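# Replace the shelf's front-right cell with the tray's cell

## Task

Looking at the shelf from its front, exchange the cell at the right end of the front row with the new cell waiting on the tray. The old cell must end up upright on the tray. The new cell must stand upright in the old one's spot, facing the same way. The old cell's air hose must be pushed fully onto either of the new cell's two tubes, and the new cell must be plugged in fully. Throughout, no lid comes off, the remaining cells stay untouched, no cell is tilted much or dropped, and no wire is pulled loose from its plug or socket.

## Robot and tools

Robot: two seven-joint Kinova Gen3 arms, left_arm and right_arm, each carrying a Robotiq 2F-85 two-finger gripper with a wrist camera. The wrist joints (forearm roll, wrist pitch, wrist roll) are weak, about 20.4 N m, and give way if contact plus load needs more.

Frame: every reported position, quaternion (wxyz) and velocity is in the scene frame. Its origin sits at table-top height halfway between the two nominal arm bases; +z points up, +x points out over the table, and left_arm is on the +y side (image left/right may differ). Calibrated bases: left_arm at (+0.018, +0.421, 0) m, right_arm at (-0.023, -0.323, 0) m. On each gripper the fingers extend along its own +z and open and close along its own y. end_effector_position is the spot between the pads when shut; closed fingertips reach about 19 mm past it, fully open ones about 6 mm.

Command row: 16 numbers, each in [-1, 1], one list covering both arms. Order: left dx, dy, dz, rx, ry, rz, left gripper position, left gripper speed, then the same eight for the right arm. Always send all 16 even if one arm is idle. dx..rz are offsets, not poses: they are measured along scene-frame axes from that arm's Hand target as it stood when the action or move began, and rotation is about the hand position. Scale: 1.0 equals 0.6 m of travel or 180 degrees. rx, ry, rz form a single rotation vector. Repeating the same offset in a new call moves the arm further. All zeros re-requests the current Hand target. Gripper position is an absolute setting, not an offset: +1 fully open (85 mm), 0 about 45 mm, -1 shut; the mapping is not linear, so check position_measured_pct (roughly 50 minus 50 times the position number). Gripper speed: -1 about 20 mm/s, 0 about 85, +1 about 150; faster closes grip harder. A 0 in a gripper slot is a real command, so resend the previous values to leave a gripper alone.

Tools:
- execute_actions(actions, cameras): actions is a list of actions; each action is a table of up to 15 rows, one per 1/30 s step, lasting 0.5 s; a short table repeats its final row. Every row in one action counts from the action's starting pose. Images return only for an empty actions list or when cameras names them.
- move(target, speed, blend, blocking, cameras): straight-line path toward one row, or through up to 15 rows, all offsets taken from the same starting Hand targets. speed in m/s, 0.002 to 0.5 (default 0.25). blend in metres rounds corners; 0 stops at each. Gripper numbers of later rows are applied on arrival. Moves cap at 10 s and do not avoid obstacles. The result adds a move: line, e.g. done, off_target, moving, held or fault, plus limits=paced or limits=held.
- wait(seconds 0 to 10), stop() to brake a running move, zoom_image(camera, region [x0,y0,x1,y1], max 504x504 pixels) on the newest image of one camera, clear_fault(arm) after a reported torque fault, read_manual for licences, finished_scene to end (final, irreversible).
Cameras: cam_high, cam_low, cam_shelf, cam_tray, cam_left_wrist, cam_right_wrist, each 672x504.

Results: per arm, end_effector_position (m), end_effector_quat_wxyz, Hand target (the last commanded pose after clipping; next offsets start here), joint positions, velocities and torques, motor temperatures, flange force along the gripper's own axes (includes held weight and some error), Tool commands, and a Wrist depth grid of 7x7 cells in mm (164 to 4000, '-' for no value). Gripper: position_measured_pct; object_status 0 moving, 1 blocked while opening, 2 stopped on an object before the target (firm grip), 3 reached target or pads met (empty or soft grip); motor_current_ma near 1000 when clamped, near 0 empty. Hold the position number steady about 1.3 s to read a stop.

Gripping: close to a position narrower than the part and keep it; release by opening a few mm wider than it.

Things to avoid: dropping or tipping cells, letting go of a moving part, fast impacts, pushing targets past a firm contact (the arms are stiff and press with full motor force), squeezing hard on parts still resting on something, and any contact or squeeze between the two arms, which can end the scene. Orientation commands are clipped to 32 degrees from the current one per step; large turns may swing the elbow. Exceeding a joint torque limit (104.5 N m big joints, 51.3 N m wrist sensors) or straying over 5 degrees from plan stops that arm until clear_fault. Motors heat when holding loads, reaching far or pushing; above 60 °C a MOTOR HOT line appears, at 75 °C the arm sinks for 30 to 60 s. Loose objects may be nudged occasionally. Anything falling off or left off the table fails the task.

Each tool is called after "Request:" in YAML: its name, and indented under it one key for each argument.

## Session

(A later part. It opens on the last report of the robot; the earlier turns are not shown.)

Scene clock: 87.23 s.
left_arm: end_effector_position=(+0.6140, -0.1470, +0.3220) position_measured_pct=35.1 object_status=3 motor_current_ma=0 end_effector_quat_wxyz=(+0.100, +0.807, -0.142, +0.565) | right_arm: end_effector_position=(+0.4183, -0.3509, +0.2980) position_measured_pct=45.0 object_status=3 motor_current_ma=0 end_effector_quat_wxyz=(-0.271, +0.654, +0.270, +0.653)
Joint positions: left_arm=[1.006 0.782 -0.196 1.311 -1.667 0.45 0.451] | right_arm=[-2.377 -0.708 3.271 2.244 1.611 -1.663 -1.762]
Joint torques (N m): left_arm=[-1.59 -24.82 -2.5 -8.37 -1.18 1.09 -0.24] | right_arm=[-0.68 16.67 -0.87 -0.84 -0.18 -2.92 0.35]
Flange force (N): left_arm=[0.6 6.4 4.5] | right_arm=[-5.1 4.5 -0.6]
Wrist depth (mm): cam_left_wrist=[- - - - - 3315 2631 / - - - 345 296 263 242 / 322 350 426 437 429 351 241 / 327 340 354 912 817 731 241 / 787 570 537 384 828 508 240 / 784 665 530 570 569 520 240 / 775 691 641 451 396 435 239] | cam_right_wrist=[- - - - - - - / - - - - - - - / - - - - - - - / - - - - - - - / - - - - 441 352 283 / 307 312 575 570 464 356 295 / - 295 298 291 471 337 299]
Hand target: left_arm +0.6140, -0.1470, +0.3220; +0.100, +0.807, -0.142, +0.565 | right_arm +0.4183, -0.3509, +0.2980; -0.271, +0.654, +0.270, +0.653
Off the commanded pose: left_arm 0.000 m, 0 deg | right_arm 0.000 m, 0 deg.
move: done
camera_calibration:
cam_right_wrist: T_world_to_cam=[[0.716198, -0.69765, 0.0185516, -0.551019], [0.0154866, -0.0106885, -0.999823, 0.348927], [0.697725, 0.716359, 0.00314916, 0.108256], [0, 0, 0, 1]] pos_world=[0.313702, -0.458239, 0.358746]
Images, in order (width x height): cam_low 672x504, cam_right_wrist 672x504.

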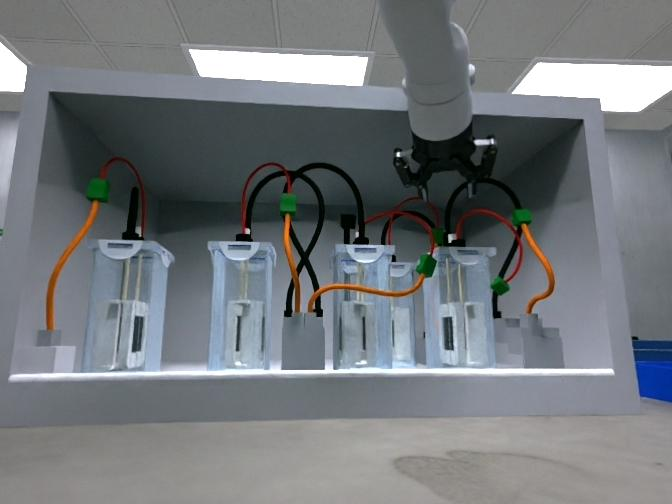

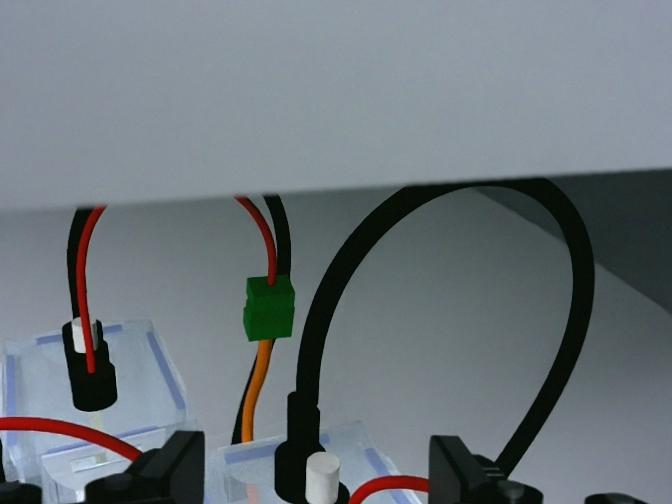

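Request:
move:
  target:
    - [0,0,0,0,0,0,0.3,0.5,0.12,0.283,-0.197,0,0,-0.25,1,1]
  speed: 0.15
  cameras: ["cam_left_wrist","cam_low","cam_high"]

Scene clock: 92.20 s.
left_arm: end_effector_position=(+0.6141, -0.1470, +0.3221) position_measured_pct=35.1 object_status=3 motor_current_ma=0 end_effector_quat_wxyz=(+0.100, +0.807, -0.142, +0.565) | right_arm: end_effector_position=(+0.4903, -0.1812, +0.1798) position_measured_pct=0.0 object_status=3 motor_current_ma=0 end_effector_quat_wxyz=(+0.000, +0.707, +0.000, +0.707)
Joint positions: left_arm=[1.006 0.782 -0.196 1.31 -1.667 0.45 0.451] | right_arm=[-3.49 -1.154 2.833 2.459 -0.56 -2.098 -1.56]
Joint torques (N m): left_arm=[-1.57 -24.82 -2.48 -8.34 -1.17 1.06 -0.24] | right_arm=[-0.84 18.9 0.04 1.89 0.45 -2.98 0.32]
Flange force (N): left_arm=[0.6 6.4 4.6] | right_arm=[-7.4 0.5 -2.6]
Wrist depth (mm): cam_left_wrist=[244 238 436 222 429 427 339 / 640 620 498 504 647 535 339 / 641 643 647 646 653 236 337 / 296 642 535 299 653 343 335 / 298 454 283 269 317 432 334 / 641 639 442 644 647 430 306 / 264 587 441 309 332 429 348] | cam_right_wrist=[- - - - - - - / - - - - - - - / - - - - - - - / - - - - - - - / - - - - 459 352 283 / 307 312 574 571 463 356 295 / - 295 297 291 471 338 299]
Hand target: left_arm +0.6141, -0.1470, +0.3221; +0.100, +0.807, -0.142, +0.565 | right_arm +0.4903, -0.1811, +0.1798; +0.000, +0.707, +0.000, +0.707
Off the commanded pose: left_arm 0.000 m, 0 deg | right_arm 0.000 m, 0 deg.
joint sent to its limit (right arm) — joint 6 (wrist pitch), lower limit. The joint targets still meet the commanded pose.
move: done
camera_calibration:
cam_left_wrist: T_world_to_cam=[[-0.356297, -0.933732, 0.0346099, 0.0628951], [-0.321721, 0.0878193, -0.942753, 0.571198], [0.877239, -0.347035, -0.331691, -0.339197], [0, 0, 0, 1]] pos_world=[0.503732, -0.109148, 0.423813]
Images, in order (width x height): cam_high 672x504, cam_low 672x504, cam_left_wrist 672x504.

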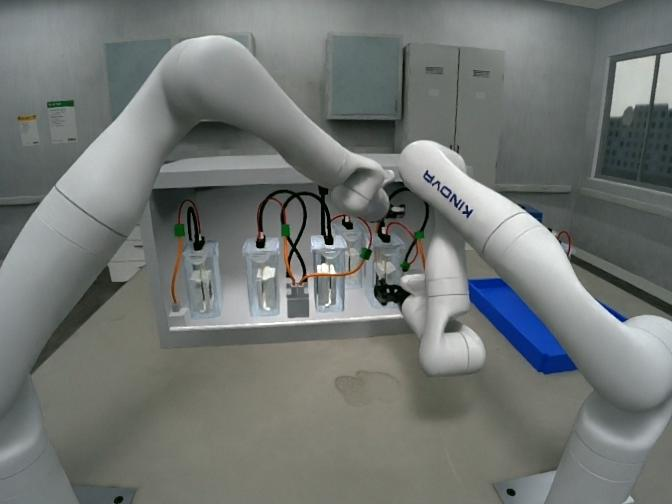

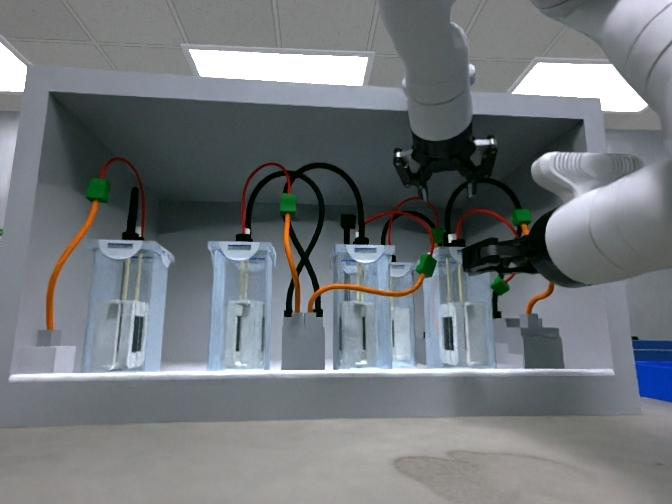

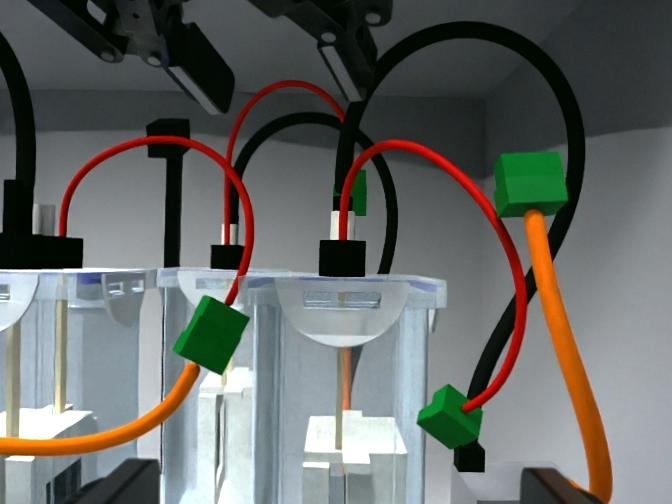

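Request:
zoom_image:
  camera: "cam_left_wrist"
  region: [220, 240, 500, 504]

Scaled by 1.800.

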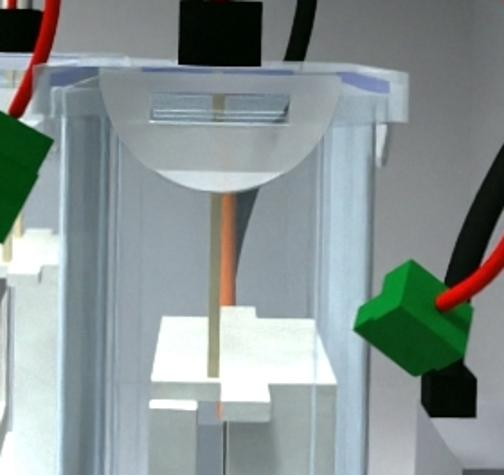

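Request:
move:
  target:
    - [0,0,0,0,0,0,0.3,0.5,0.15,0,-0.058,0,0,0,1,1]
  speed: 0.1
  cameras: ["cam_left_wrist","cam_low","cam_shelf"]

Scene clock: 95.50 s.
left_arm: end_effector_position=(+0.6141, -0.1470, +0.3221) position_measured_pct=35.1 object_status=3 motor_current_ma=0 end_effector_quat_wxyz=(+0.100, +0.807, -0.142, +0.565) | right_arm: end_effector_position=(+0.5803, -0.1812, +0.1450) position_measured_pct=0.0 object_status=3 motor_current_ma=0 end_effector_quat_wxyz=(+0.000, +0.707, +0.000, +0.707)
Joint positions: left_arm=[1.006 0.782 -0.196 1.31 -1.667 0.45 0.451] | right_arm=[-3.41 -1.167 2.93 2.184 -0.379 -1.828 -1.465]
Joint torques (N m): left_arm=[-1.59 -24.83 -2.48 -8.39 -1.17 1.07 -0.23] | right_arm=[-0.64 21.31 -0.02 -0.34 0.67 -2.94 0.23]
Flange force (N): left_arm=[0.5 6.4 4.5] | right_arm=[-6.5 -0.3 0.2]
Wrist depth (mm): cam_left_wrist=[552 553 535 421 563 - - / 552 555 556 215 564 494 292 / 550 322 179 206 182 460 303 / 239 193 179 179 255 408 290 / 547 477 555 266 560 405 345 / 548 350 352 228 184 253 329 / 521 352 352 198 207 256 300] | cam_right_wrist=[- - - - - - - / - - - - - - - / - - - - - - - / - - - - - - - / - - - - 460 352 283 / 306 312 576 572 464 356 295 / - 295 297 291 471 337 299]
Hand target: left_arm +0.6141, -0.1470, +0.3221; +0.100, +0.807, -0.142, +0.565 | right_arm +0.5803, -0.1812, +0.1450; +0.000, +0.707, +0.000, +0.707
Off the commanded pose: left_arm 0.000 m, 0 deg | right_arm 0.000 m, 0 deg.
move: done
camera_calibration:
cam_left_wrist: T_world_to_cam=[[-0.356297, -0.933732, 0.0346099, 0.0628951], [-0.321721, 0.0878193, -0.942753, 0.571198], [0.877239, -0.347035, -0.331691, -0.339197], [0, 0, 0, 1]] pos_world=[0.503732, -0.109148, 0.423813]
Images, in order (width x height): cam_low 672x504, cam_shelf 672x504, cam_left_wrist 672x504.

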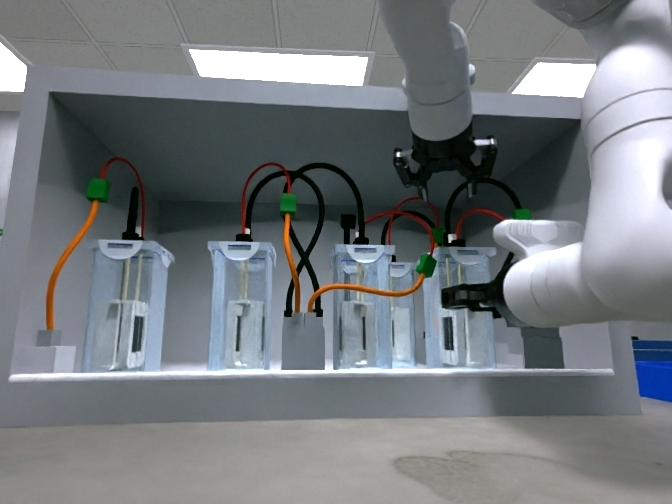

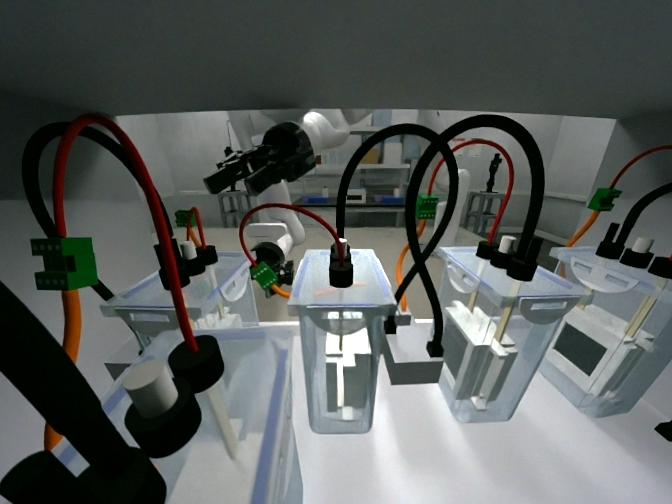

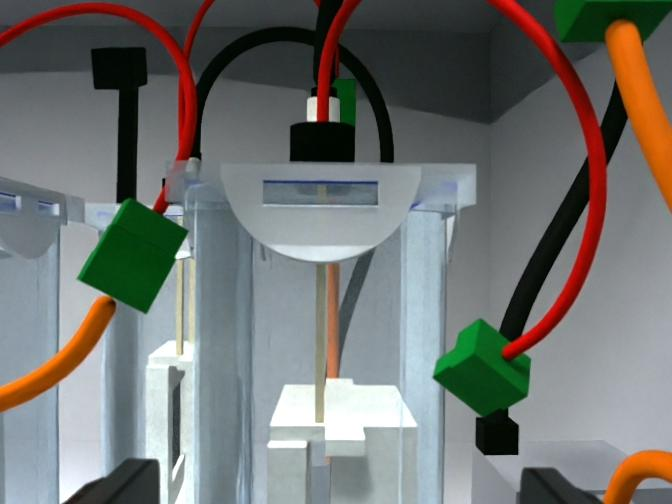

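Request:
move:
  target:
    - [0,0,0,0,0,0,0.3,0.5,0,0.0078,0,0,0,0.025,1,1]
    - [0,0,0,0,0,0,0.3,0.5,0.045,0.0114,0,0,0,0.025,1,1]
  speed: 0.06
  cameras: ["cam_left_wrist","cam_low"]

Scene clock: 97.77 s.
left_arm: end_effector_position=(+0.6141, -0.1470, +0.3221) position_measured_pct=35.1 object_status=3 motor_current_ma=0 end_effector_quat_wxyz=(+0.100, +0.807, -0.142, +0.565) | right_arm: end_effector_position=(+0.6073, -0.1743, +0.1450) position_measured_pct=0.0 object_status=3 motor_current_ma=0 end_effector_quat_wxyz=(-0.028, +0.707, +0.027, +0.706)
Joint positions: left_arm=[1.006 0.782 -0.196 1.31 -1.667 0.45 0.451] | right_arm=[-3.376 -1.153 2.988 2.126 -0.24 -1.732 -1.467]
Joint torques (N m): left_arm=[-1.55 -24.83 -2.46 -8.34 -1.17 1.07 -0.22] | right_arm=[-0.65 22.04 -0.02 -0.98 0.69 -2.94 0.24]
Flange force (N): left_arm=[0.7 6.5 4.7] | right_arm=[-6.8 -0.2 1.1]
Wrist depth (mm): cam_left_wrist=[543 536 535 386 530 528 398 / 543 540 535 184 533 527 397 / 541 463 - - - 526 337 / 221 170 - - - 217 354 / 543 538 532 530 529 525 353 / 539 540 328 246 246 509 319 / - 492 329 186 187 500 -] | cam_right_wrist=[- - - - - - - / - - - - - - - / - - - - - - - / - - - - - - - / - - - - 460 352 284 / 307 313 574 572 464 357 295 / - 295 297 292 470 338 299]
Hand target: left_arm +0.6141, -0.1470, +0.3221; +0.100, +0.807, -0.142, +0.565 | right_arm +0.6073, -0.1743, +0.1450; -0.028, +0.707, +0.027, +0.706
Off the commanded pose: left_arm 0.000 m, 0 deg | right_arm 0.000 m, 0 deg.
move: done
camera_calibration:
cam_left_wrist: T_world_to_cam=[[-0.356297, -0.933732, 0.0346099, 0.0628951], [-0.321721, 0.0878193, -0.942753, 0.571198], [0.877239, -0.347035, -0.331691, -0.339197], [0, 0, 0, 1]] pos_world=[0.503732, -0.109148, 0.423813]
Images, in order (width x height): cam_low 672x504, cam_left_wrist 672x504.

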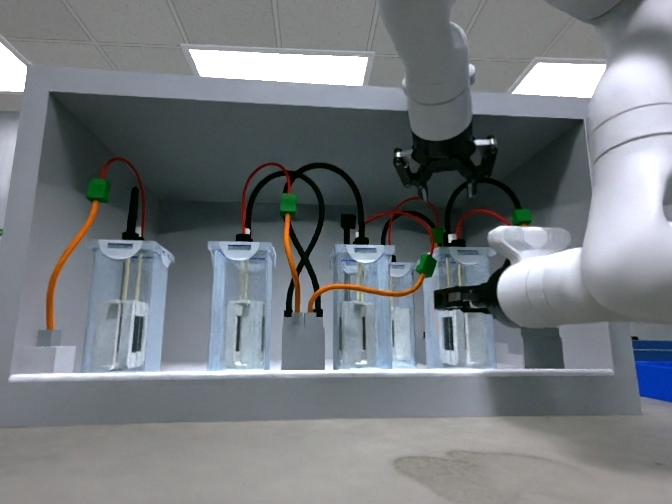

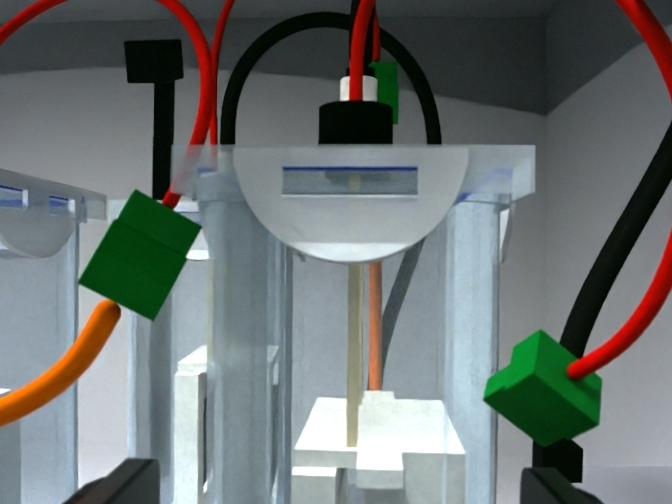

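Request:
move:
  target:
    - [0,0,0,0,0,0,0.3,0.5,0.02,0,-0.01,0,0,0,1,1]
    - [0,0,0,0,0,0,0.3,0.5,0.093,0.0042,-0.01,0,0,0,1,1]
  speed: 0.05
  cameras: ["cam_left_wrist","cam_low","cam_shelf"]

Scene clock: 100.07 s.
left_arm: end_effector_position=(+0.6141, -0.1470, +0.3221) position_measured_pct=35.1 object_status=3 motor_current_ma=0 end_effector_quat_wxyz=(+0.100, +0.807, -0.142, +0.565) | right_arm: end_effector_position=(+0.6631, -0.1718, +0.1391) position_measured_pct=0.0 object_status=3 motor_current_ma=0 end_effector_quat_wxyz=(-0.028, +0.707, +0.027, +0.706)
Joint positions: left_arm=[1.006 0.782 -0.196 1.31 -1.667 0.45 0.451] | right_arm=[-3.35 -1.16 3.005 1.952 -0.203 -1.563 -1.442]
Joint torques (N m): left_arm=[-1.56 -24.8 -2.47 -8.37 -1.18 1.07 -0.26] | right_arm=[-0.9 23.52 -0.24 -2.51 0.88 -2.86 0.3]
Flange force (N): left_arm=[0.4 6.3 4.4] | right_arm=[-6.2 0.2 2.0]
Wrist depth (mm): cam_left_wrist=[491 483 - - - 474 376 / - - - - - - 375 / - - - - - - - / 486 - - 475 - 471 - / 486 - 479 476 471 470 337 / 486 273 275 473 471 471 353 / 482 274 274 - - - 352] | cam_right_wrist=[- - - - - - - / - - - - - - - / - - - - - - - / - - - - - - - / - - - - 459 352 283 / 307 312 576 571 464 356 295 / - 295 297 292 471 337 299]
Hand target: left_arm +0.6141, -0.1470, +0.3221; +0.100, +0.807, -0.142, +0.565 | right_arm +0.6631, -0.1718, +0.1390; -0.028, +0.707, +0.027, +0.706
Off the commanded pose: left_arm 0.000 m, 0 deg | right_arm 0.000 m, 0 deg.
move: done
camera_calibration:
cam_left_wrist: T_world_to_cam=[[-0.356297, -0.933732, 0.0346099, 0.0628951], [-0.321721, 0.0878193, -0.942753, 0.571198], [0.877239, -0.347035, -0.331691, -0.339197], [0, 0, 0, 1]] pos_world=[0.503732, -0.109148, 0.423813]
Images, in order (width x height): cam_low 672x504, cam_shelf 672x504, cam_left_wrist 672x504.

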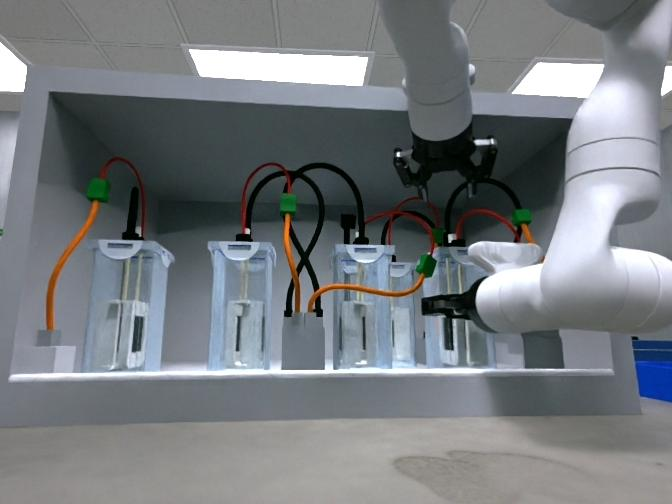

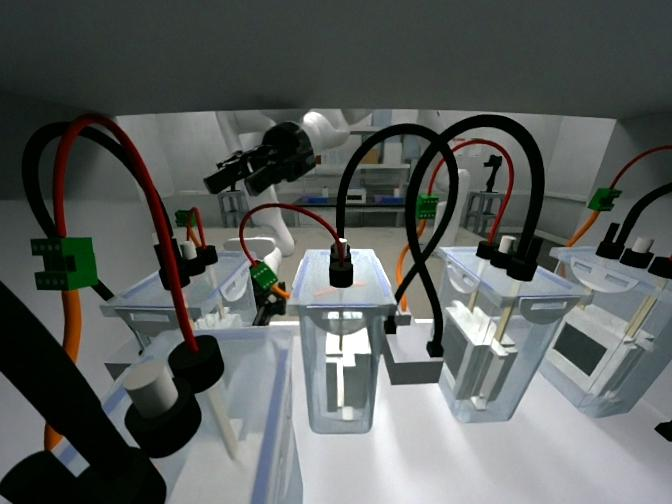

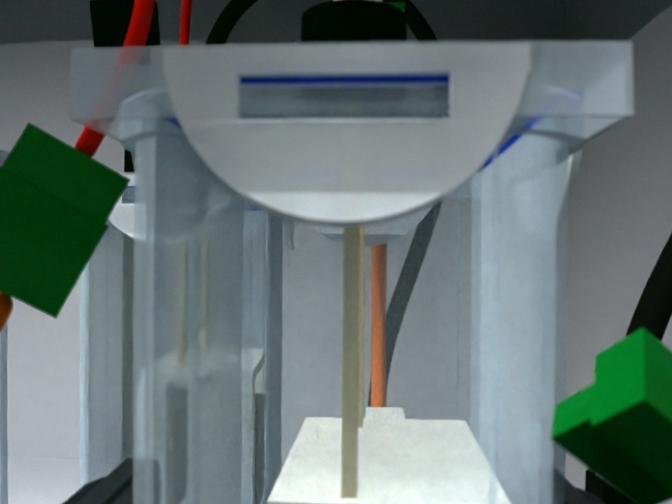

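Request:
move:
  target: [0,0,0,0,0,0,0.3,0.5,0,0,0,0,0,0,0.68,-1]

Request:
wait:
  seconds: 0.5

Scene clock: 101.40 s.
left_arm: end_effector_position=(+0.6141, -0.1470, +0.3221) position_measured_pct=35.1 object_status=3 motor_current_ma=0 end_effector_quat_wxyz=(+0.100, +0.807, -0.142, +0.565) | right_arm: end_effector_position=(+0.6631, -0.1718, +0.1389) position_measured_pct=9.1 object_status=0 motor_current_ma=1000 end_effector_quat_wxyz=(-0.028, +0.707, +0.027, +0.706)
Joint positions: left_arm=[1.006 0.782 -0.196 1.31 -1.667 0.45 0.451] | right_arm=[-3.35 -1.16 3.005 1.952 -0.203 -1.563 -1.442]
Joint torques (N m): left_arm=[-1.59 -24.83 -2.46 -8.39 -1.16 1.07 -0.24] | right_arm=[-2.54 23.54 -1.19 -4.08 1.79 -2.34 0.09]
Flange force (N): left_arm=[0.4 6.3 4.4] | right_arm=[-4.7 3.2 -4.1]
Wrist depth (mm): cam_left_wrist=[488 410 - - - 472 355 / - - - - - - 374 / - - - - - - - / 486 - - 476 - 471 417 / 486 - 479 476 472 471 352 / 486 274 274 476 472 468 352 / 483 273 274 - - - 369] | cam_right_wrist=[- - - - - - - / - - - - - - - / - - - - - - - / - - - - - - - / - - - - 459 352 285 / 300 312 578 601 465 355 296 / - 295 297 291 472 338 299]
Hand target: left_arm +0.6141, -0.1470, +0.3221; +0.100, +0.807, -0.142, +0.565 | right_arm +0.6631, -0.1718, +0.1390; -0.028, +0.707, +0.027, +0.706
Off the commanded pose: left_arm 0.000 m, 0 deg | right_arm 0.000 m, 0 deg.
move: done

Scene clock: 101.90 s.
left_arm: end_effector_position=(+0.6141, -0.1470, +0.3221) position_measured_pct=35.1 object_status=3 motor_current_ma=0 end_effector_quat_wxyz=(+0.100, +0.807, -0.142, +0.565) | right_arm: end_effector_position=(+0.6631, -0.1718, +0.1389) position_measured_pct=9.1 object_status=2 motor_current_ma=1000 end_effector_quat_wxyz=(-0.028, +0.707, +0.027, +0.706)
Joint positions: left_arm=[1.006 0.782 -0.196 1.31 -1.667 0.45 0.451] | right_arm=[-3.35 -1.16 3.005 1.952 -0.203 -1.563 -1.442]
Joint torques (N m): left_arm=[-1.56 -24.82 -2.49 -8.38 -1.17 1.06 -0.24] | right_arm=[-2.42 23.54 -1.23 -4.08 1.77 -2.33 0.12]
Flange force (N): left_arm=[0.5 6.3 4.5] | right_arm=[-4.8 3.1 -4.2]
Wrist depth (mm): cam_left_wrist=[487 410 - - - 472 356 / - - - - - - 375 / - - - - - - - / 488 - - 476 - 468 417 / 485 - 478 475 471 471 352 / 484 274 274 477 471 469 334 / 482 274 274 - - - 370] | cam_right_wrist=[- - - - - - - / - - - - - - - / - - - - - - - / - - - - - - - / - - - - 458 352 285 / 301 312 577 601 464 356 295 / - 295 297 292 474 337 299]
Hand target: left_arm +0.6141, -0.1470, +0.3221; +0.100, +0.807, -0.142, +0.565 | right_arm +0.6631, -0.1718, +0.1390; -0.028, +0.707, +0.027, +0.706
Tool commands: left_gripper/position=+0.3 left_gripper/speed=+0.5 right_gripper/position=+0.68 right_gripper/speed=-1.0
Off the commanded pose: left_arm 0.000 m, 0 deg | right_arm 0.000 m, 0 deg.
wait: 0.50 s; at rest by 0.17 s

Request:
wait:
  seconds: 0.1
  cameras: ["cam_right_wrist","cam_left_wrist"]

Request:
zoom_image:
  camera: "cam_right_wrist"
  region: [200, 340, 460, 504]

Scene clock: 102.30 s.
left_arm: end_effector_position=(+0.6141, -0.1470, +0.3221) position_measured_pct=35.1 object_status=3 motor_current_ma=0 end_effector_quat_wxyz=(+0.100, +0.807, -0.142, +0.565) | right_arm: end_effector_position=(+0.6631, -0.1718, +0.1389) position_measured_pct=9.1 object_status=2 motor_current_ma=1000 end_effector_quat_wxyz=(-0.028, +0.707, +0.027, +0.706)
Joint positions: left_arm=[1.006 0.782 -0.196 1.31 -1.667 0.45 0.451] | right_arm=[-3.35 -1.16 3.005 1.952 -0.203 -1.563 -1.442]
Joint torques (N m): left_arm=[-1.57 -24.81 -2.49 -8.36 -1.16 1.08 -0.24] | right_arm=[-2.55 23.5 -1.25 -4.04 1.84 -2.3 0.12]
Flange force (N): left_arm=[0.5 6.3 4.5] | right_arm=[-4.7 3.2 -4.1]
Wrist depth (mm): cam_left_wrist=[486 411 - - - 475 356 / - - - - - - 374 / - - - - - - - / 486 - - 475 - 472 417 / 484 - 478 475 472 470 351 / 484 274 275 475 472 469 334 / 483 273 274 - - - 372] | cam_right_wrist=[- - - - - - - / - - - - - - - / - - - - - - - / - - - - - - - / - - - - 460 352 285 / 301 312 578 599 464 355 295 / - 295 297 292 474 337 299]
Hand target: left_arm +0.6141, -0.1470, +0.3221; +0.100, +0.807, -0.142, +0.565 | right_arm +0.6631, -0.1718, +0.1390; -0.028, +0.707, +0.027, +0.706
Tool commands: left_gripper/position=+0.3 left_gripper/speed=+0.5 right_gripper/position=+0.68 right_gripper/speed=-1.0
Off the commanded pose: left_arm 0.000 m, 0 deg | right_arm 0.000 m, 0 deg.
wait: 0.10 s; at rest from the start
camera_calibration:
cam_left_wrist: T_world_to_cam=[[-0.356297, -0.933732, 0.0346099, 0.0628951], [-0.321721, 0.0878193, -0.942753, 0.571198], [0.877239, -0.347035, -0.331691, -0.339197], [0, 0, 0, 1]] pos_world=[0.503732, -0.109148, 0.423813]
cam_right_wrist: T_world_to_cam=[[0.0915547, -0.995626, 0.01862, -0.235394], [0.00484043, -0.0182533, -0.999822, 0.193839], [0.995788, 0.0916286, 0.00314808, -0.495277], [0, 0, 0, 1]] pos_world=[0.513804, -0.185444, 0.199747]
Images, in order (width x height): cam_left_wrist 672x504, cam_right_wrist 672x504.

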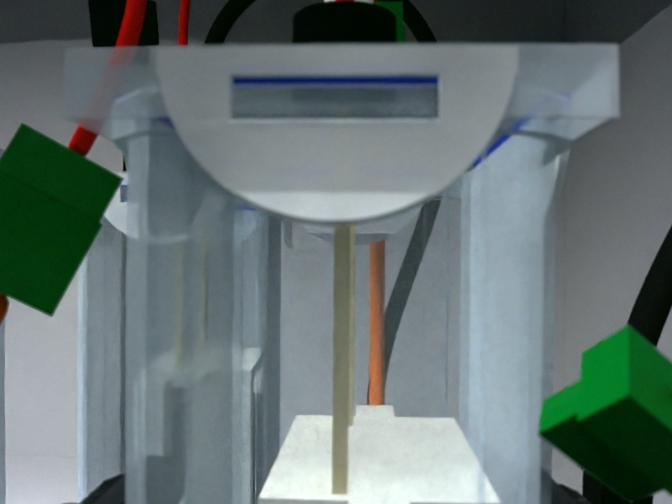

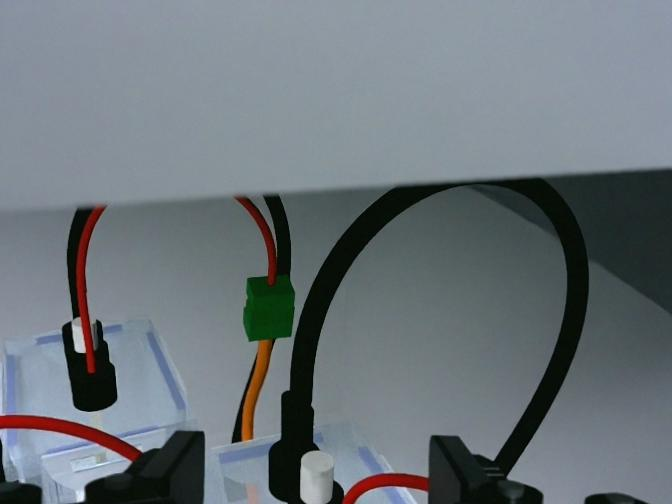

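Scaled by 1.938.

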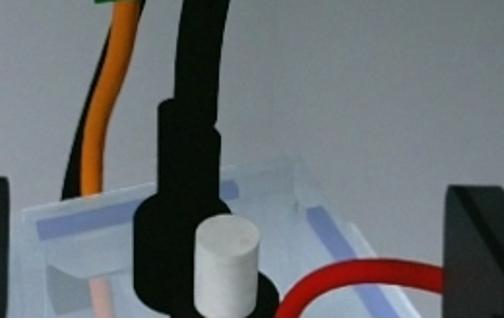

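Request:
wait:
  seconds: 0.1
  cameras: ["cam_shelf","cam_high","cam_low"]

Request:
zoom_image:
  camera: "cam_shelf"
  region: [150, 205, 230, 285]

Request:
zoom_image:
  camera: "cam_shelf"
  region: [470, 200, 560, 290]

Request:
zoom_image:
  camera: "cam_shelf"
  region: [0, 380, 140, 504]

Request:
zoom_image:
  camera: "cam_shelf"
  region: [310, 220, 370, 300]

Scene clock: 104.03 s.
left_arm: end_effector_position=(+0.6141, -0.1470, +0.3221) position_measured_pct=35.1 object_status=3 motor_current_ma=0 end_effector_quat_wxyz=(+0.100, +0.807, -0.142, +0.565) | right_arm: end_effector_position=(+0.6631, -0.1718, +0.1390) position_measured_pct=9.1 object_status=2 motor_current_ma=1000 end_effector_quat_wxyz=(-0.028, +0.707, +0.027, +0.706)
Joint positions: left_arm=[1.006 0.782 -0.196 1.31 -1.667 0.45 0.451] | right_arm=[-3.35 -1.16 3.005 1.952 -0.203 -1.563 -1.442]
Joint torques (N m): left_arm=[-1.58 -24.85 -2.47 -8.36 -1.18 1.07 -0.22] | right_arm=[-2.47 23.44 -1.24 -3.99 1.82 -2.32 0.09]
Flange force (N): left_arm=[0.7 6.5 4.6] | right_arm=[-4.6 3.0 -3.9]
Wrist depth (mm): cam_left_wrist=[487 411 - - - 473 356 / - - - - - - 373 / - - - - - - - / 485 - - 475 - 470 416 / 484 - 476 476 472 471 352 / 484 274 274 475 472 470 335 / 483 274 274 - - - 370] | cam_right_wrist=[- - - - - - - / - - - - - - - / - - - - - - - / - - - - - - - / - - - - 459 352 284 / 300 312 577 601 464 355 295 / - 295 298 291 473 337 299]
Hand target: left_arm +0.6141, -0.1470, +0.3221; +0.100, +0.807, -0.142, +0.565 | right_arm +0.6631, -0.1718, +0.1390; -0.028, +0.707, +0.027, +0.706
Tool commands: left_gripper/position=+0.3 left_gripper/speed=+0.5 right_gripper/position=+0.68 right_gripper/speed=-1.0
Off the commanded pose: left_arm 0.000 m, 0 deg | right_arm 0.000 m, 0 deg.
wait: 0.10 s; at rest from the start
Images, in order (width x height): cam_high 672x504, cam_low 672x504, cam_shelf 672x504.

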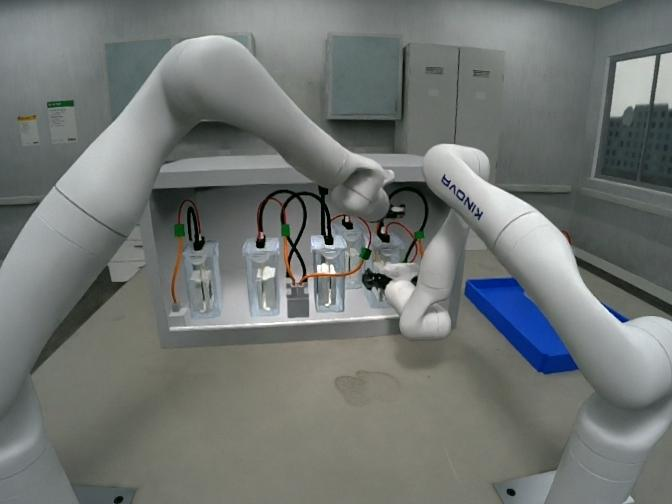

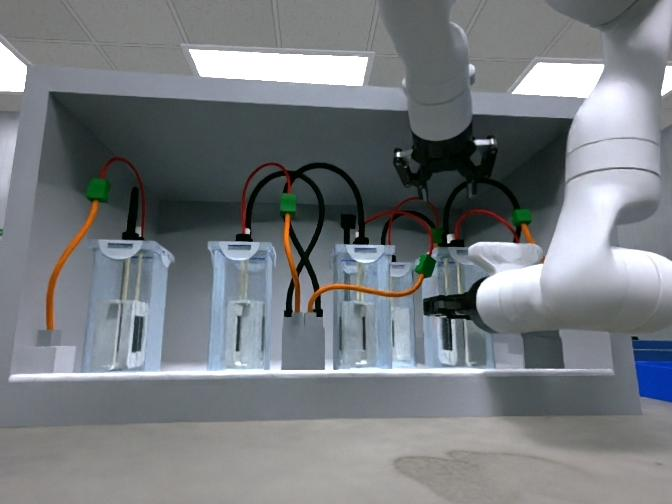

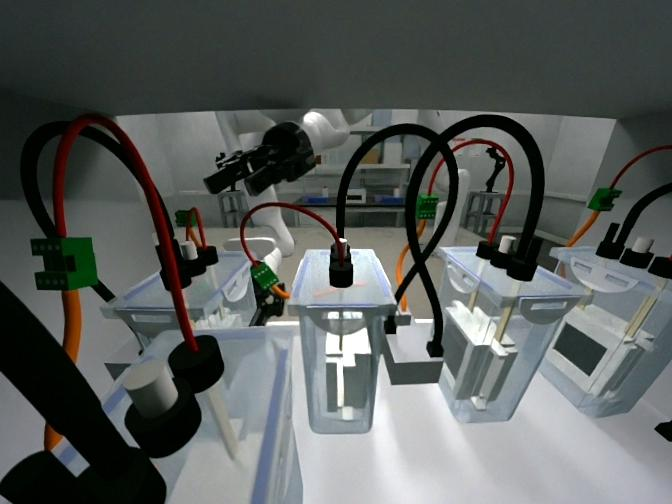

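Scaled by 6.300 from the camera's 672x504 image, which has a finer 960x720 frame.

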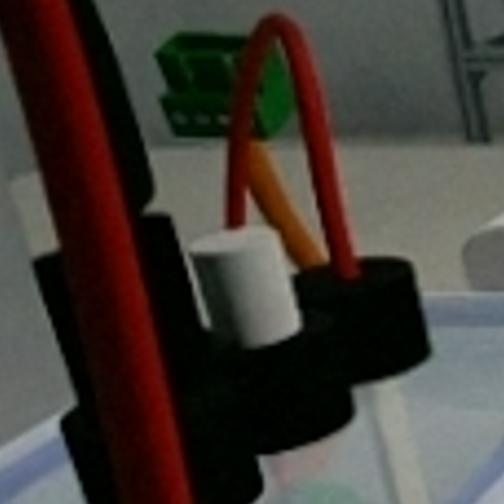

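Scaled by 5.600 from the camera's 672x504 image, which has a finer 960x720 frame.

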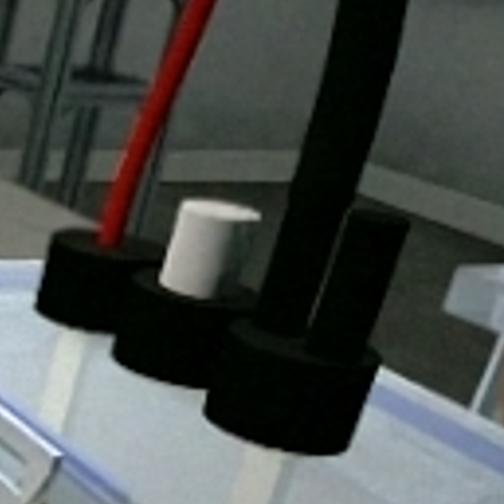

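Scaled by 3.600 from the camera's 672x504 image, which has a finer 960x720 frame.

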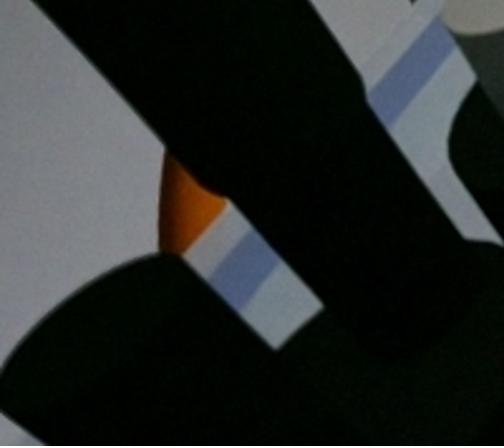

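Scaled by 6.300 from the camera's 672x504 image, which has a finer 960x720 frame.

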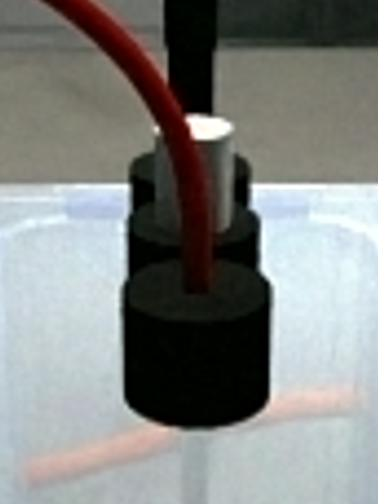

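Request:
wait:
  seconds: 0
  cameras: ["cam_right_wrist"]

Request:
zoom_image:
  camera: "cam_right_wrist"
  region: [250, 360, 350, 504]

Scene clock: 105.43 s.
left_arm: end_effector_position=(+0.6141, -0.1470, +0.3221) position_measured_pct=35.1 object_status=3 motor_current_ma=0 end_effector_quat_wxyz=(+0.100, +0.807, -0.142, +0.565) | right_arm: end_effector_position=(+0.6631, -0.1718, +0.1390) position_measured_pct=9.1 object_status=2 motor_current_ma=1000 end_effector_quat_wxyz=(-0.028, +0.707, +0.027, +0.706)
Joint positions: left_arm=[1.006 0.782 -0.196 1.31 -1.667 0.45 0.451] | right_arm=[-3.35 -1.16 3.005 1.952 -0.203 -1.563 -1.442]
Joint torques (N m): left_arm=[-1.55 -24.84 -2.49 -8.35 -1.17 1.07 -0.23] | right_arm=[-2.5 23.49 -1.28 -4.12 1.81 -2.35 0.09]
Flange force (N): left_arm=[0.7 6.5 4.7] | right_arm=[-4.6 3.2 -4.2]
Wrist depth (mm): cam_left_wrist=[487 411 - - - 473 355 / - - - - - - 374 / - - - - - - - / 487 - - 476 - 468 417 / 485 - 478 476 472 471 352 / 483 273 275 475 471 470 334 / 484 273 273 - - - 368] | cam_right_wrist=[- - - - - - - / - - - - - - - / - - - - - - - / - - - - - - - / - - - - 459 352 285 / 300 312 576 601 465 355 295 / - 295 297 291 474 337 299]
Hand target: left_arm +0.6141, -0.1470, +0.3221; +0.100, +0.807, -0.142, +0.565 | right_arm +0.6631, -0.1718, +0.1390; -0.028, +0.707, +0.027, +0.706
Tool commands: left_gripper/position=+0.3 left_gripper/speed=+0.5 right_gripper/position=+0.68 right_gripper/speed=-1.0
Off the commanded pose: left_arm 0.000 m, 0 deg | right_arm 0.000 m, 0 deg.
camera_calibration:
cam_right_wrist: T_world_to_cam=[[0.0914556, -0.995635, 0.0186177, -0.235344], [0.00483861, -0.0182515, -0.999822, 0.19384], [0.995797, 0.0915294, 0.00314829, -0.4953], [0, 0, 0, 1]] pos_world=[0.513804, -0.185444, 0.199747]
Images, in order (width x height): cam_right_wrist 672x504.

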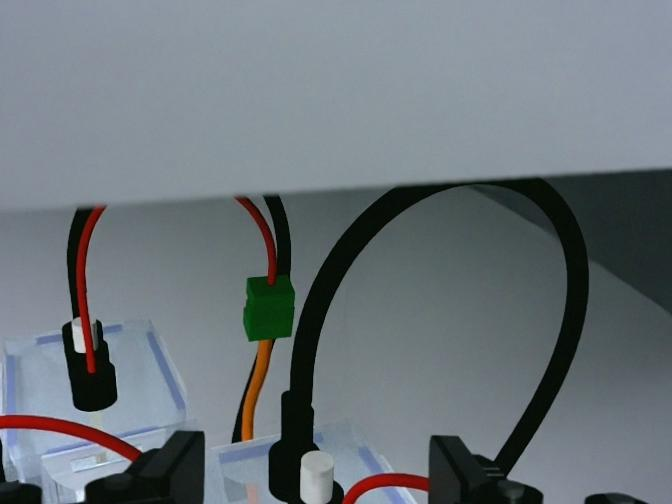

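Scaled by 3.500.

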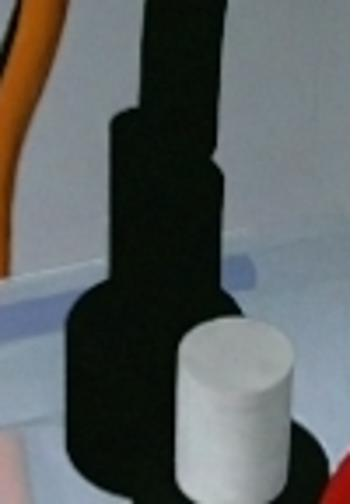

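Request:
move:
  target: [0.045,-0.0292,-0.026,0.0067,0.027,0.0667,0.3,0.5,0,0,0,0,0,0,0.68,-1]
  speed: 0.08
  cameras: ["cam_right_wrist"]

Request:
zoom_image:
  camera: "cam_right_wrist"
  region: [200, 340, 440, 504]

Scene clock: 109.30 s.
left_arm: end_effector_position=(+0.6408, -0.1647, +0.3064) position_measured_pct=35.1 object_status=3 motor_current_ma=0 end_effector_quat_wxyz=(+0.038, +0.841, -0.058, +0.536) | right_arm: end_effector_position=(+0.6631, -0.1718, +0.1390) position_measured_pct=9.1 object_status=2 motor_current_ma=1000 end_effector_quat_wxyz=(-0.028, +0.707, +0.027, +0.706)
Joint positions: left_arm=[0.947 0.956 -0.003 0.903 -1.235 0.786 -0.022] | right_arm=[-3.35 -1.16 3.005 1.952 -0.203 -1.563 -1.442]
Joint torques (N m): left_arm=[-25.25 -22.31 -10.12 -14.54 -4.04 -4.26 -2.24] | right_arm=[-2.53 23.39 -1.25 -4.17 1.79 -2.27 0.13]
Flange force (N): left_arm=[-27.0 2.0 -52.6] | right_arm=[-4.4 3.4 -4.6]
Wrist depth (mm): cam_left_wrist=[486 410 - - - 473 355 / - - - - - - 373 / - - - - - - - / 486 - - 477 - 469 417 / 485 - 479 475 471 470 352 / 484 274 274 475 473 470 335 / 481 274 274 - - - 371] | cam_right_wrist=[- - - - - - - / - - - - - - - / - - - - - - - / - - - - - - - / - - - - - - - / - - - - - - - / - - - - - - -]
Hand target: left_arm +0.6411, -0.1645, +0.3065; +0.038, +0.841, -0.058, +0.536 | right_arm +0.6631, -0.1718, +0.1390; -0.028, +0.707, +0.027, +0.706
Off the commanded pose: left_arm 0.000 m, 0 deg | right_arm 0.000 m, 0 deg.
move: done
camera_calibration:
cam_right_wrist: T_world_to_cam=[[0.0914556, -0.995635, 0.0186177, -0.235344], [0.00483861, -0.0182515, -0.999822, 0.19384], [0.995797, 0.0915294, 0.00314829, -0.4953], [0, 0, 0, 1]] pos_world=[0.513804, -0.185444, 0.199747]
Images, in order (width x height): cam_right_wrist 672x504.

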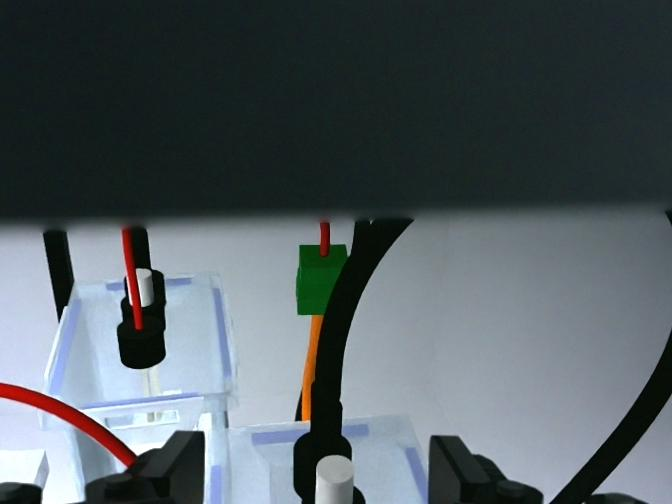

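Scaled by 2.100.

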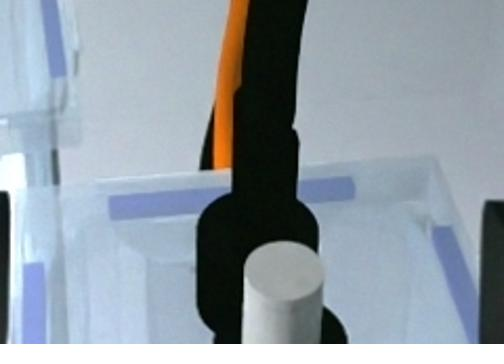

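Request:
move:
  target: [-0.06,0.03,0.0,0,0,0,0.3,0.5,0,0,0,0,0,0,0.68,-1]
  speed: 0.1

Scene clock: 110.33 s.
left_arm: end_effector_position=(+0.6051, -0.1465, +0.3064) position_measured_pct=35.1 object_status=3 motor_current_ma=0 end_effector_quat_wxyz=(+0.038, +0.841, -0.058, +0.536) | right_arm: end_effector_position=(+0.6631, -0.1718, +0.1390) position_measured_pct=9.1 object_status=2 motor_current_ma=1000 end_effector_quat_wxyz=(-0.028, +0.707, +0.027, +0.706)
Joint positions: left_arm=[1.001 0.865 -0.051 1.094 -1.293 0.766 0.118] | right_arm=[-3.35 -1.16 3.005 1.952 -0.203 -1.563 -1.442]
Joint torques (N m): left_arm=[-1.6 -26.04 -1.93 -8.28 -1.97 0.2 -0.25] | right_arm=[-2.45 23.42 -1.29 -4.16 1.78 -2.35 0.08]
Flange force (N): left_arm=[1.9 9.6 3.4] | right_arm=[-4.3 3.2 -4.3]
Wrist depth (mm): cam_left_wrist=[488 410 - - - 473 419 / - - - - - - - / - - - - - - - / 484 - - 476 - 472 - / 486 - 478 475 471 472 319 / 485 273 274 476 471 471 335 / 482 274 275 - - - 370] | cam_right_wrist=[- - - - - - - / - - - - - - - / - 507 529 539 549 439 339 / 514 409 536 316 563 442 341 / 536 334 342 577 597 449 346 / 557 311 316 279 288 454 305 / 261 517 366 258 205 459 328]
Hand target: left_arm +0.6051, -0.1465, +0.3064; +0.038, +0.841, -0.058, +0.536 | right_arm +0.6631, -0.1718, +0.1390; -0.028, +0.707, +0.027, +0.706
Off the commanded pose: left_arm 0.000 m, 0 deg | right_arm 0.000 m, 0 deg.
move: done

Request:
move:
  target:
    - [-0.02,0.0,-0.0225,-0.0139,-0.0878,-0.0111,0.3,0.5,0,0,0,0,0,0,0.68,-1]
    - [0.0525,-0.0253,-0.0225,-0.0139,-0.0878,-0.0111,0.3,0.5,0,0,0,0,0,0,0.68,-1]
  speed: 0.1
  cameras: ["cam_right_wrist","cam_left_wrist"]

Request:
zoom_image:
  camera: "cam_right_wrist"
  region: [200, 260, 440, 504]

Scene clock: 113.83 s.
left_arm: end_effector_position=(+0.6365, -0.1618, +0.2929) position_measured_pct=35.1 object_status=3 motor_current_ma=0 end_effector_quat_wxyz=(+0.057, +0.758, -0.066, +0.647) | right_arm: end_effector_position=(+0.6631, -0.1718, +0.1390) position_measured_pct=9.1 object_status=2 motor_current_ma=1000 end_effector_quat_wxyz=(-0.028, +0.707, +0.027, +0.706)
Joint positions: left_arm=[1.11 1.012 -0.307 1.146 -1.712 0.703 0.674] | right_arm=[-3.35 -1.16 3.005 1.952 -0.203 -1.563 -1.442]
Joint torques (N m): left_arm=[-1.71 -26.85 -4.2 -7.56 -1.59 1.72 -0.23] | right_arm=[-2.4 23.53 -1.23 -4.11 1.8 -2.33 0.1]
Flange force (N): left_arm=[-1.0 8.1 3.7] | right_arm=[-4.7 3.0 -4.3]
Wrist depth (mm): cam_left_wrist=[485 411 - - - 473 354 / - - - - - - 374 / - - - - - - - / 485 - - 476 - 471 - / 486 - 477 474 472 469 - / 486 274 274 475 192 - 392 / 482 273 274 - - - 370] | cam_right_wrist=[269 255 245 236 256 245 238 / 446 462 476 493 490 369 295 / 455 467 484 502 442 354 268 / 462 481 498 269 492 369 305 / 468 490 504 272 492 369 295 / 320 311 516 285 520 369 295 / 281 283 287 539 520 369 269]
Hand target: left_arm +0.6365, -0.1617, +0.2929; +0.057, +0.758, -0.066, +0.647 | right_arm +0.6631, -0.1718, +0.1390; -0.028, +0.707, +0.027, +0.706
Off the commanded pose: left_arm 0.000 m, 0 deg | right_arm 0.000 m, 0 deg.
move: done
camera_calibration:
cam_left_wrist: T_world_to_cam=[[-0.19518, -0.980274, 0.0311119, -0.0509271], [-0.149024, -0.00171181, -0.988832, 0.441367], [0.96938, -0.197636, -0.14575, -0.46268], [0, 0, 0, 1]] pos_world=[0.504346, -0.140609, 0.370587]
cam_right_wrist: T_world_to_cam=[[0.0914554, -0.995635, 0.0186263, -0.235345], [0.00483936, -0.0182601, -0.999822, 0.193838], [0.995797, 0.0915292, 0.00314825, -0.4953], [0, 0, 0, 1]] pos_world=[0.513804, -0.185444, 0.199747]
Images, in order (width x height): cam_left_wrist 672x504, cam_right_wrist 672x504.

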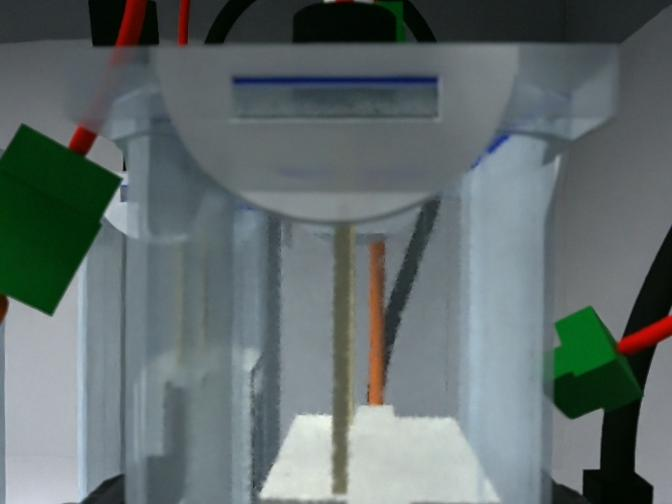

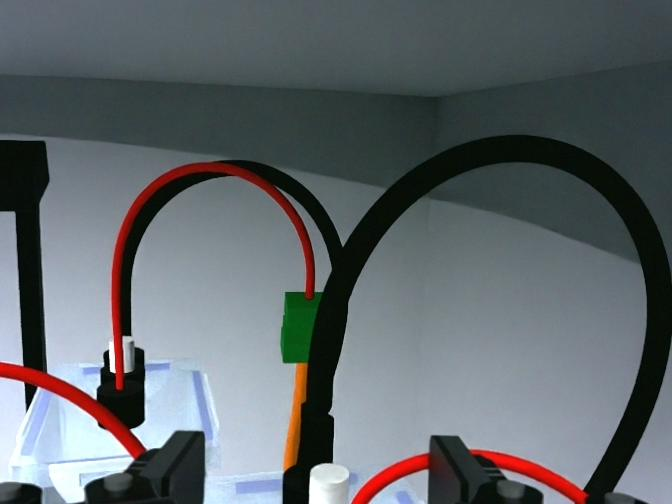

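Scaled by 2.066.

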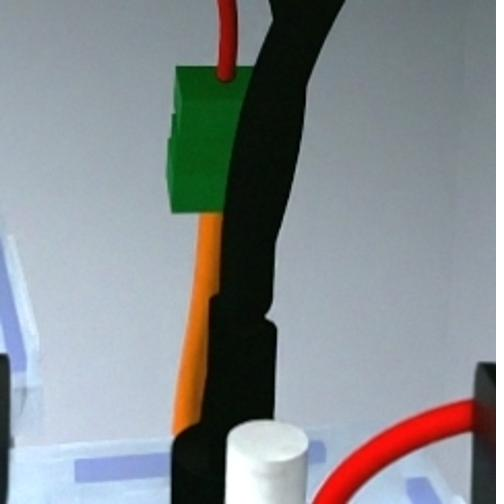

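Request:
move:
  target:
    - [0.0,0,0.03,0.0078,-0.0492,0,0.3,0.5,0,0,0,0,0,0,0.68,-1]
    - [0.0975,-0.017,0.03,0.0078,-0.0492,0,0.3,0.5,0,0,0,0,0,0,0.68,-1]
  speed: 0.06
  cameras: ["cam_right_wrist","cam_low"]

Scene clock: 118.63 s.
left_arm: end_effector_position=(+0.6950, -0.1719, +0.3110) position_measured_pct=35.1 object_status=3 motor_current_ma=0 end_effector_quat_wxyz=(+0.042, +0.706, -0.078, +0.703) | right_arm: end_effector_position=(+0.6631, -0.1718, +0.1390) position_measured_pct=9.1 object_status=2 motor_current_ma=1000 end_effector_quat_wxyz=(-0.028, +0.707, +0.027, +0.706)
Joint positions: left_arm=[1.047 1.146 -0.365 0.941 -1.792 0.714 0.684] | right_arm=[-3.35 -1.16 3.005 1.952 -0.203 -1.563 -1.442]
Joint torques (N m): left_arm=[-1.64 -28.48 -4.47 -7.78 -1.52 1.85 -0.26] | right_arm=[-2.5 23.53 -1.28 -4.08 1.82 -2.37 0.05]
Flange force (N): left_arm=[-1.2 8.4 4.9] | right_arm=[-4.7 3.1 -4.0]
Wrist depth (mm): cam_left_wrist=[488 411 - - - 474 356 / - - - - - - 375 / - - - - - - - / 487 - - 476 - 470 417 / 485 - 478 474 473 472 335 / 486 274 274 474 471 470 352 / 483 274 274 - - - 370] | cam_right_wrist=[- - - - - - - / 209 211 214 217 221 224 228 / 409 422 437 452 456 346 268 / 412 424 437 457 463 321 - / 412 427 442 463 468 349 270 / 410 429 441 456 444 350 279 / 410 432 440 454 445 351 280]
Hand target: left_arm +0.6950, -0.1719, +0.3110; +0.042, +0.706, -0.078, +0.703 | right_arm +0.6631, -0.1718, +0.1390; -0.028, +0.707, +0.027, +0.706
Off the commanded pose: left_arm 0.000 m, 0 deg | right_arm 0.000 m, 0 deg.
move: done
camera_calibration:
cam_right_wrist: T_world_to_cam=[[0.0914554, -0.995635, 0.0186263, -0.235345], [0.00483936, -0.0182601, -0.999822, 0.193838], [0.995797, 0.0915292, 0.00314825, -0.4953], [0, 0, 0, 1]] pos_world=[0.513804, -0.185444, 0.199747]
Images, in order (width x height): cam_low 672x504, cam_right_wrist 672x504.

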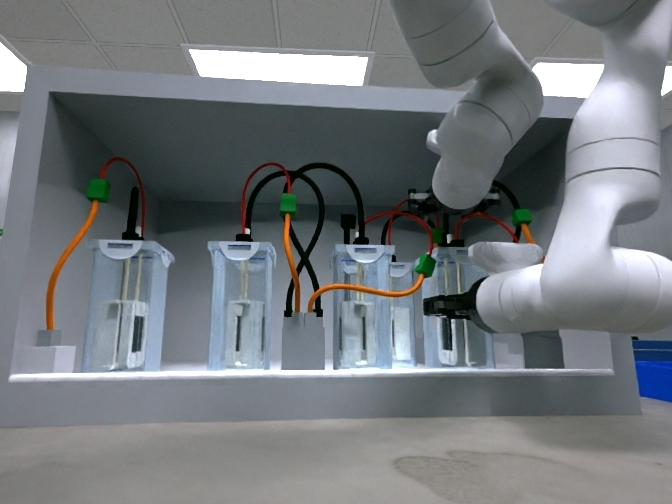

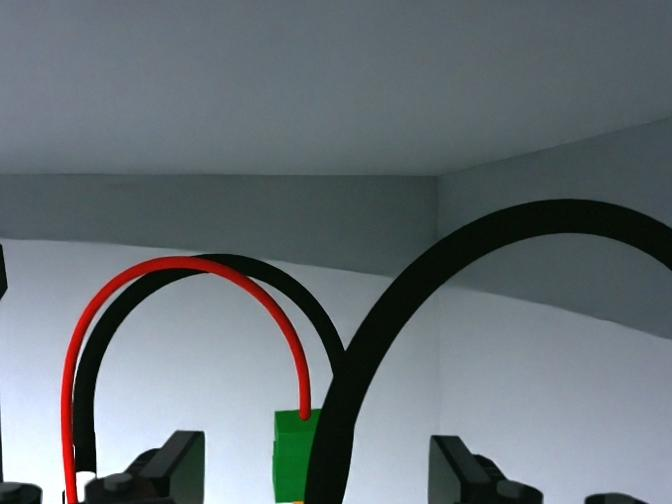

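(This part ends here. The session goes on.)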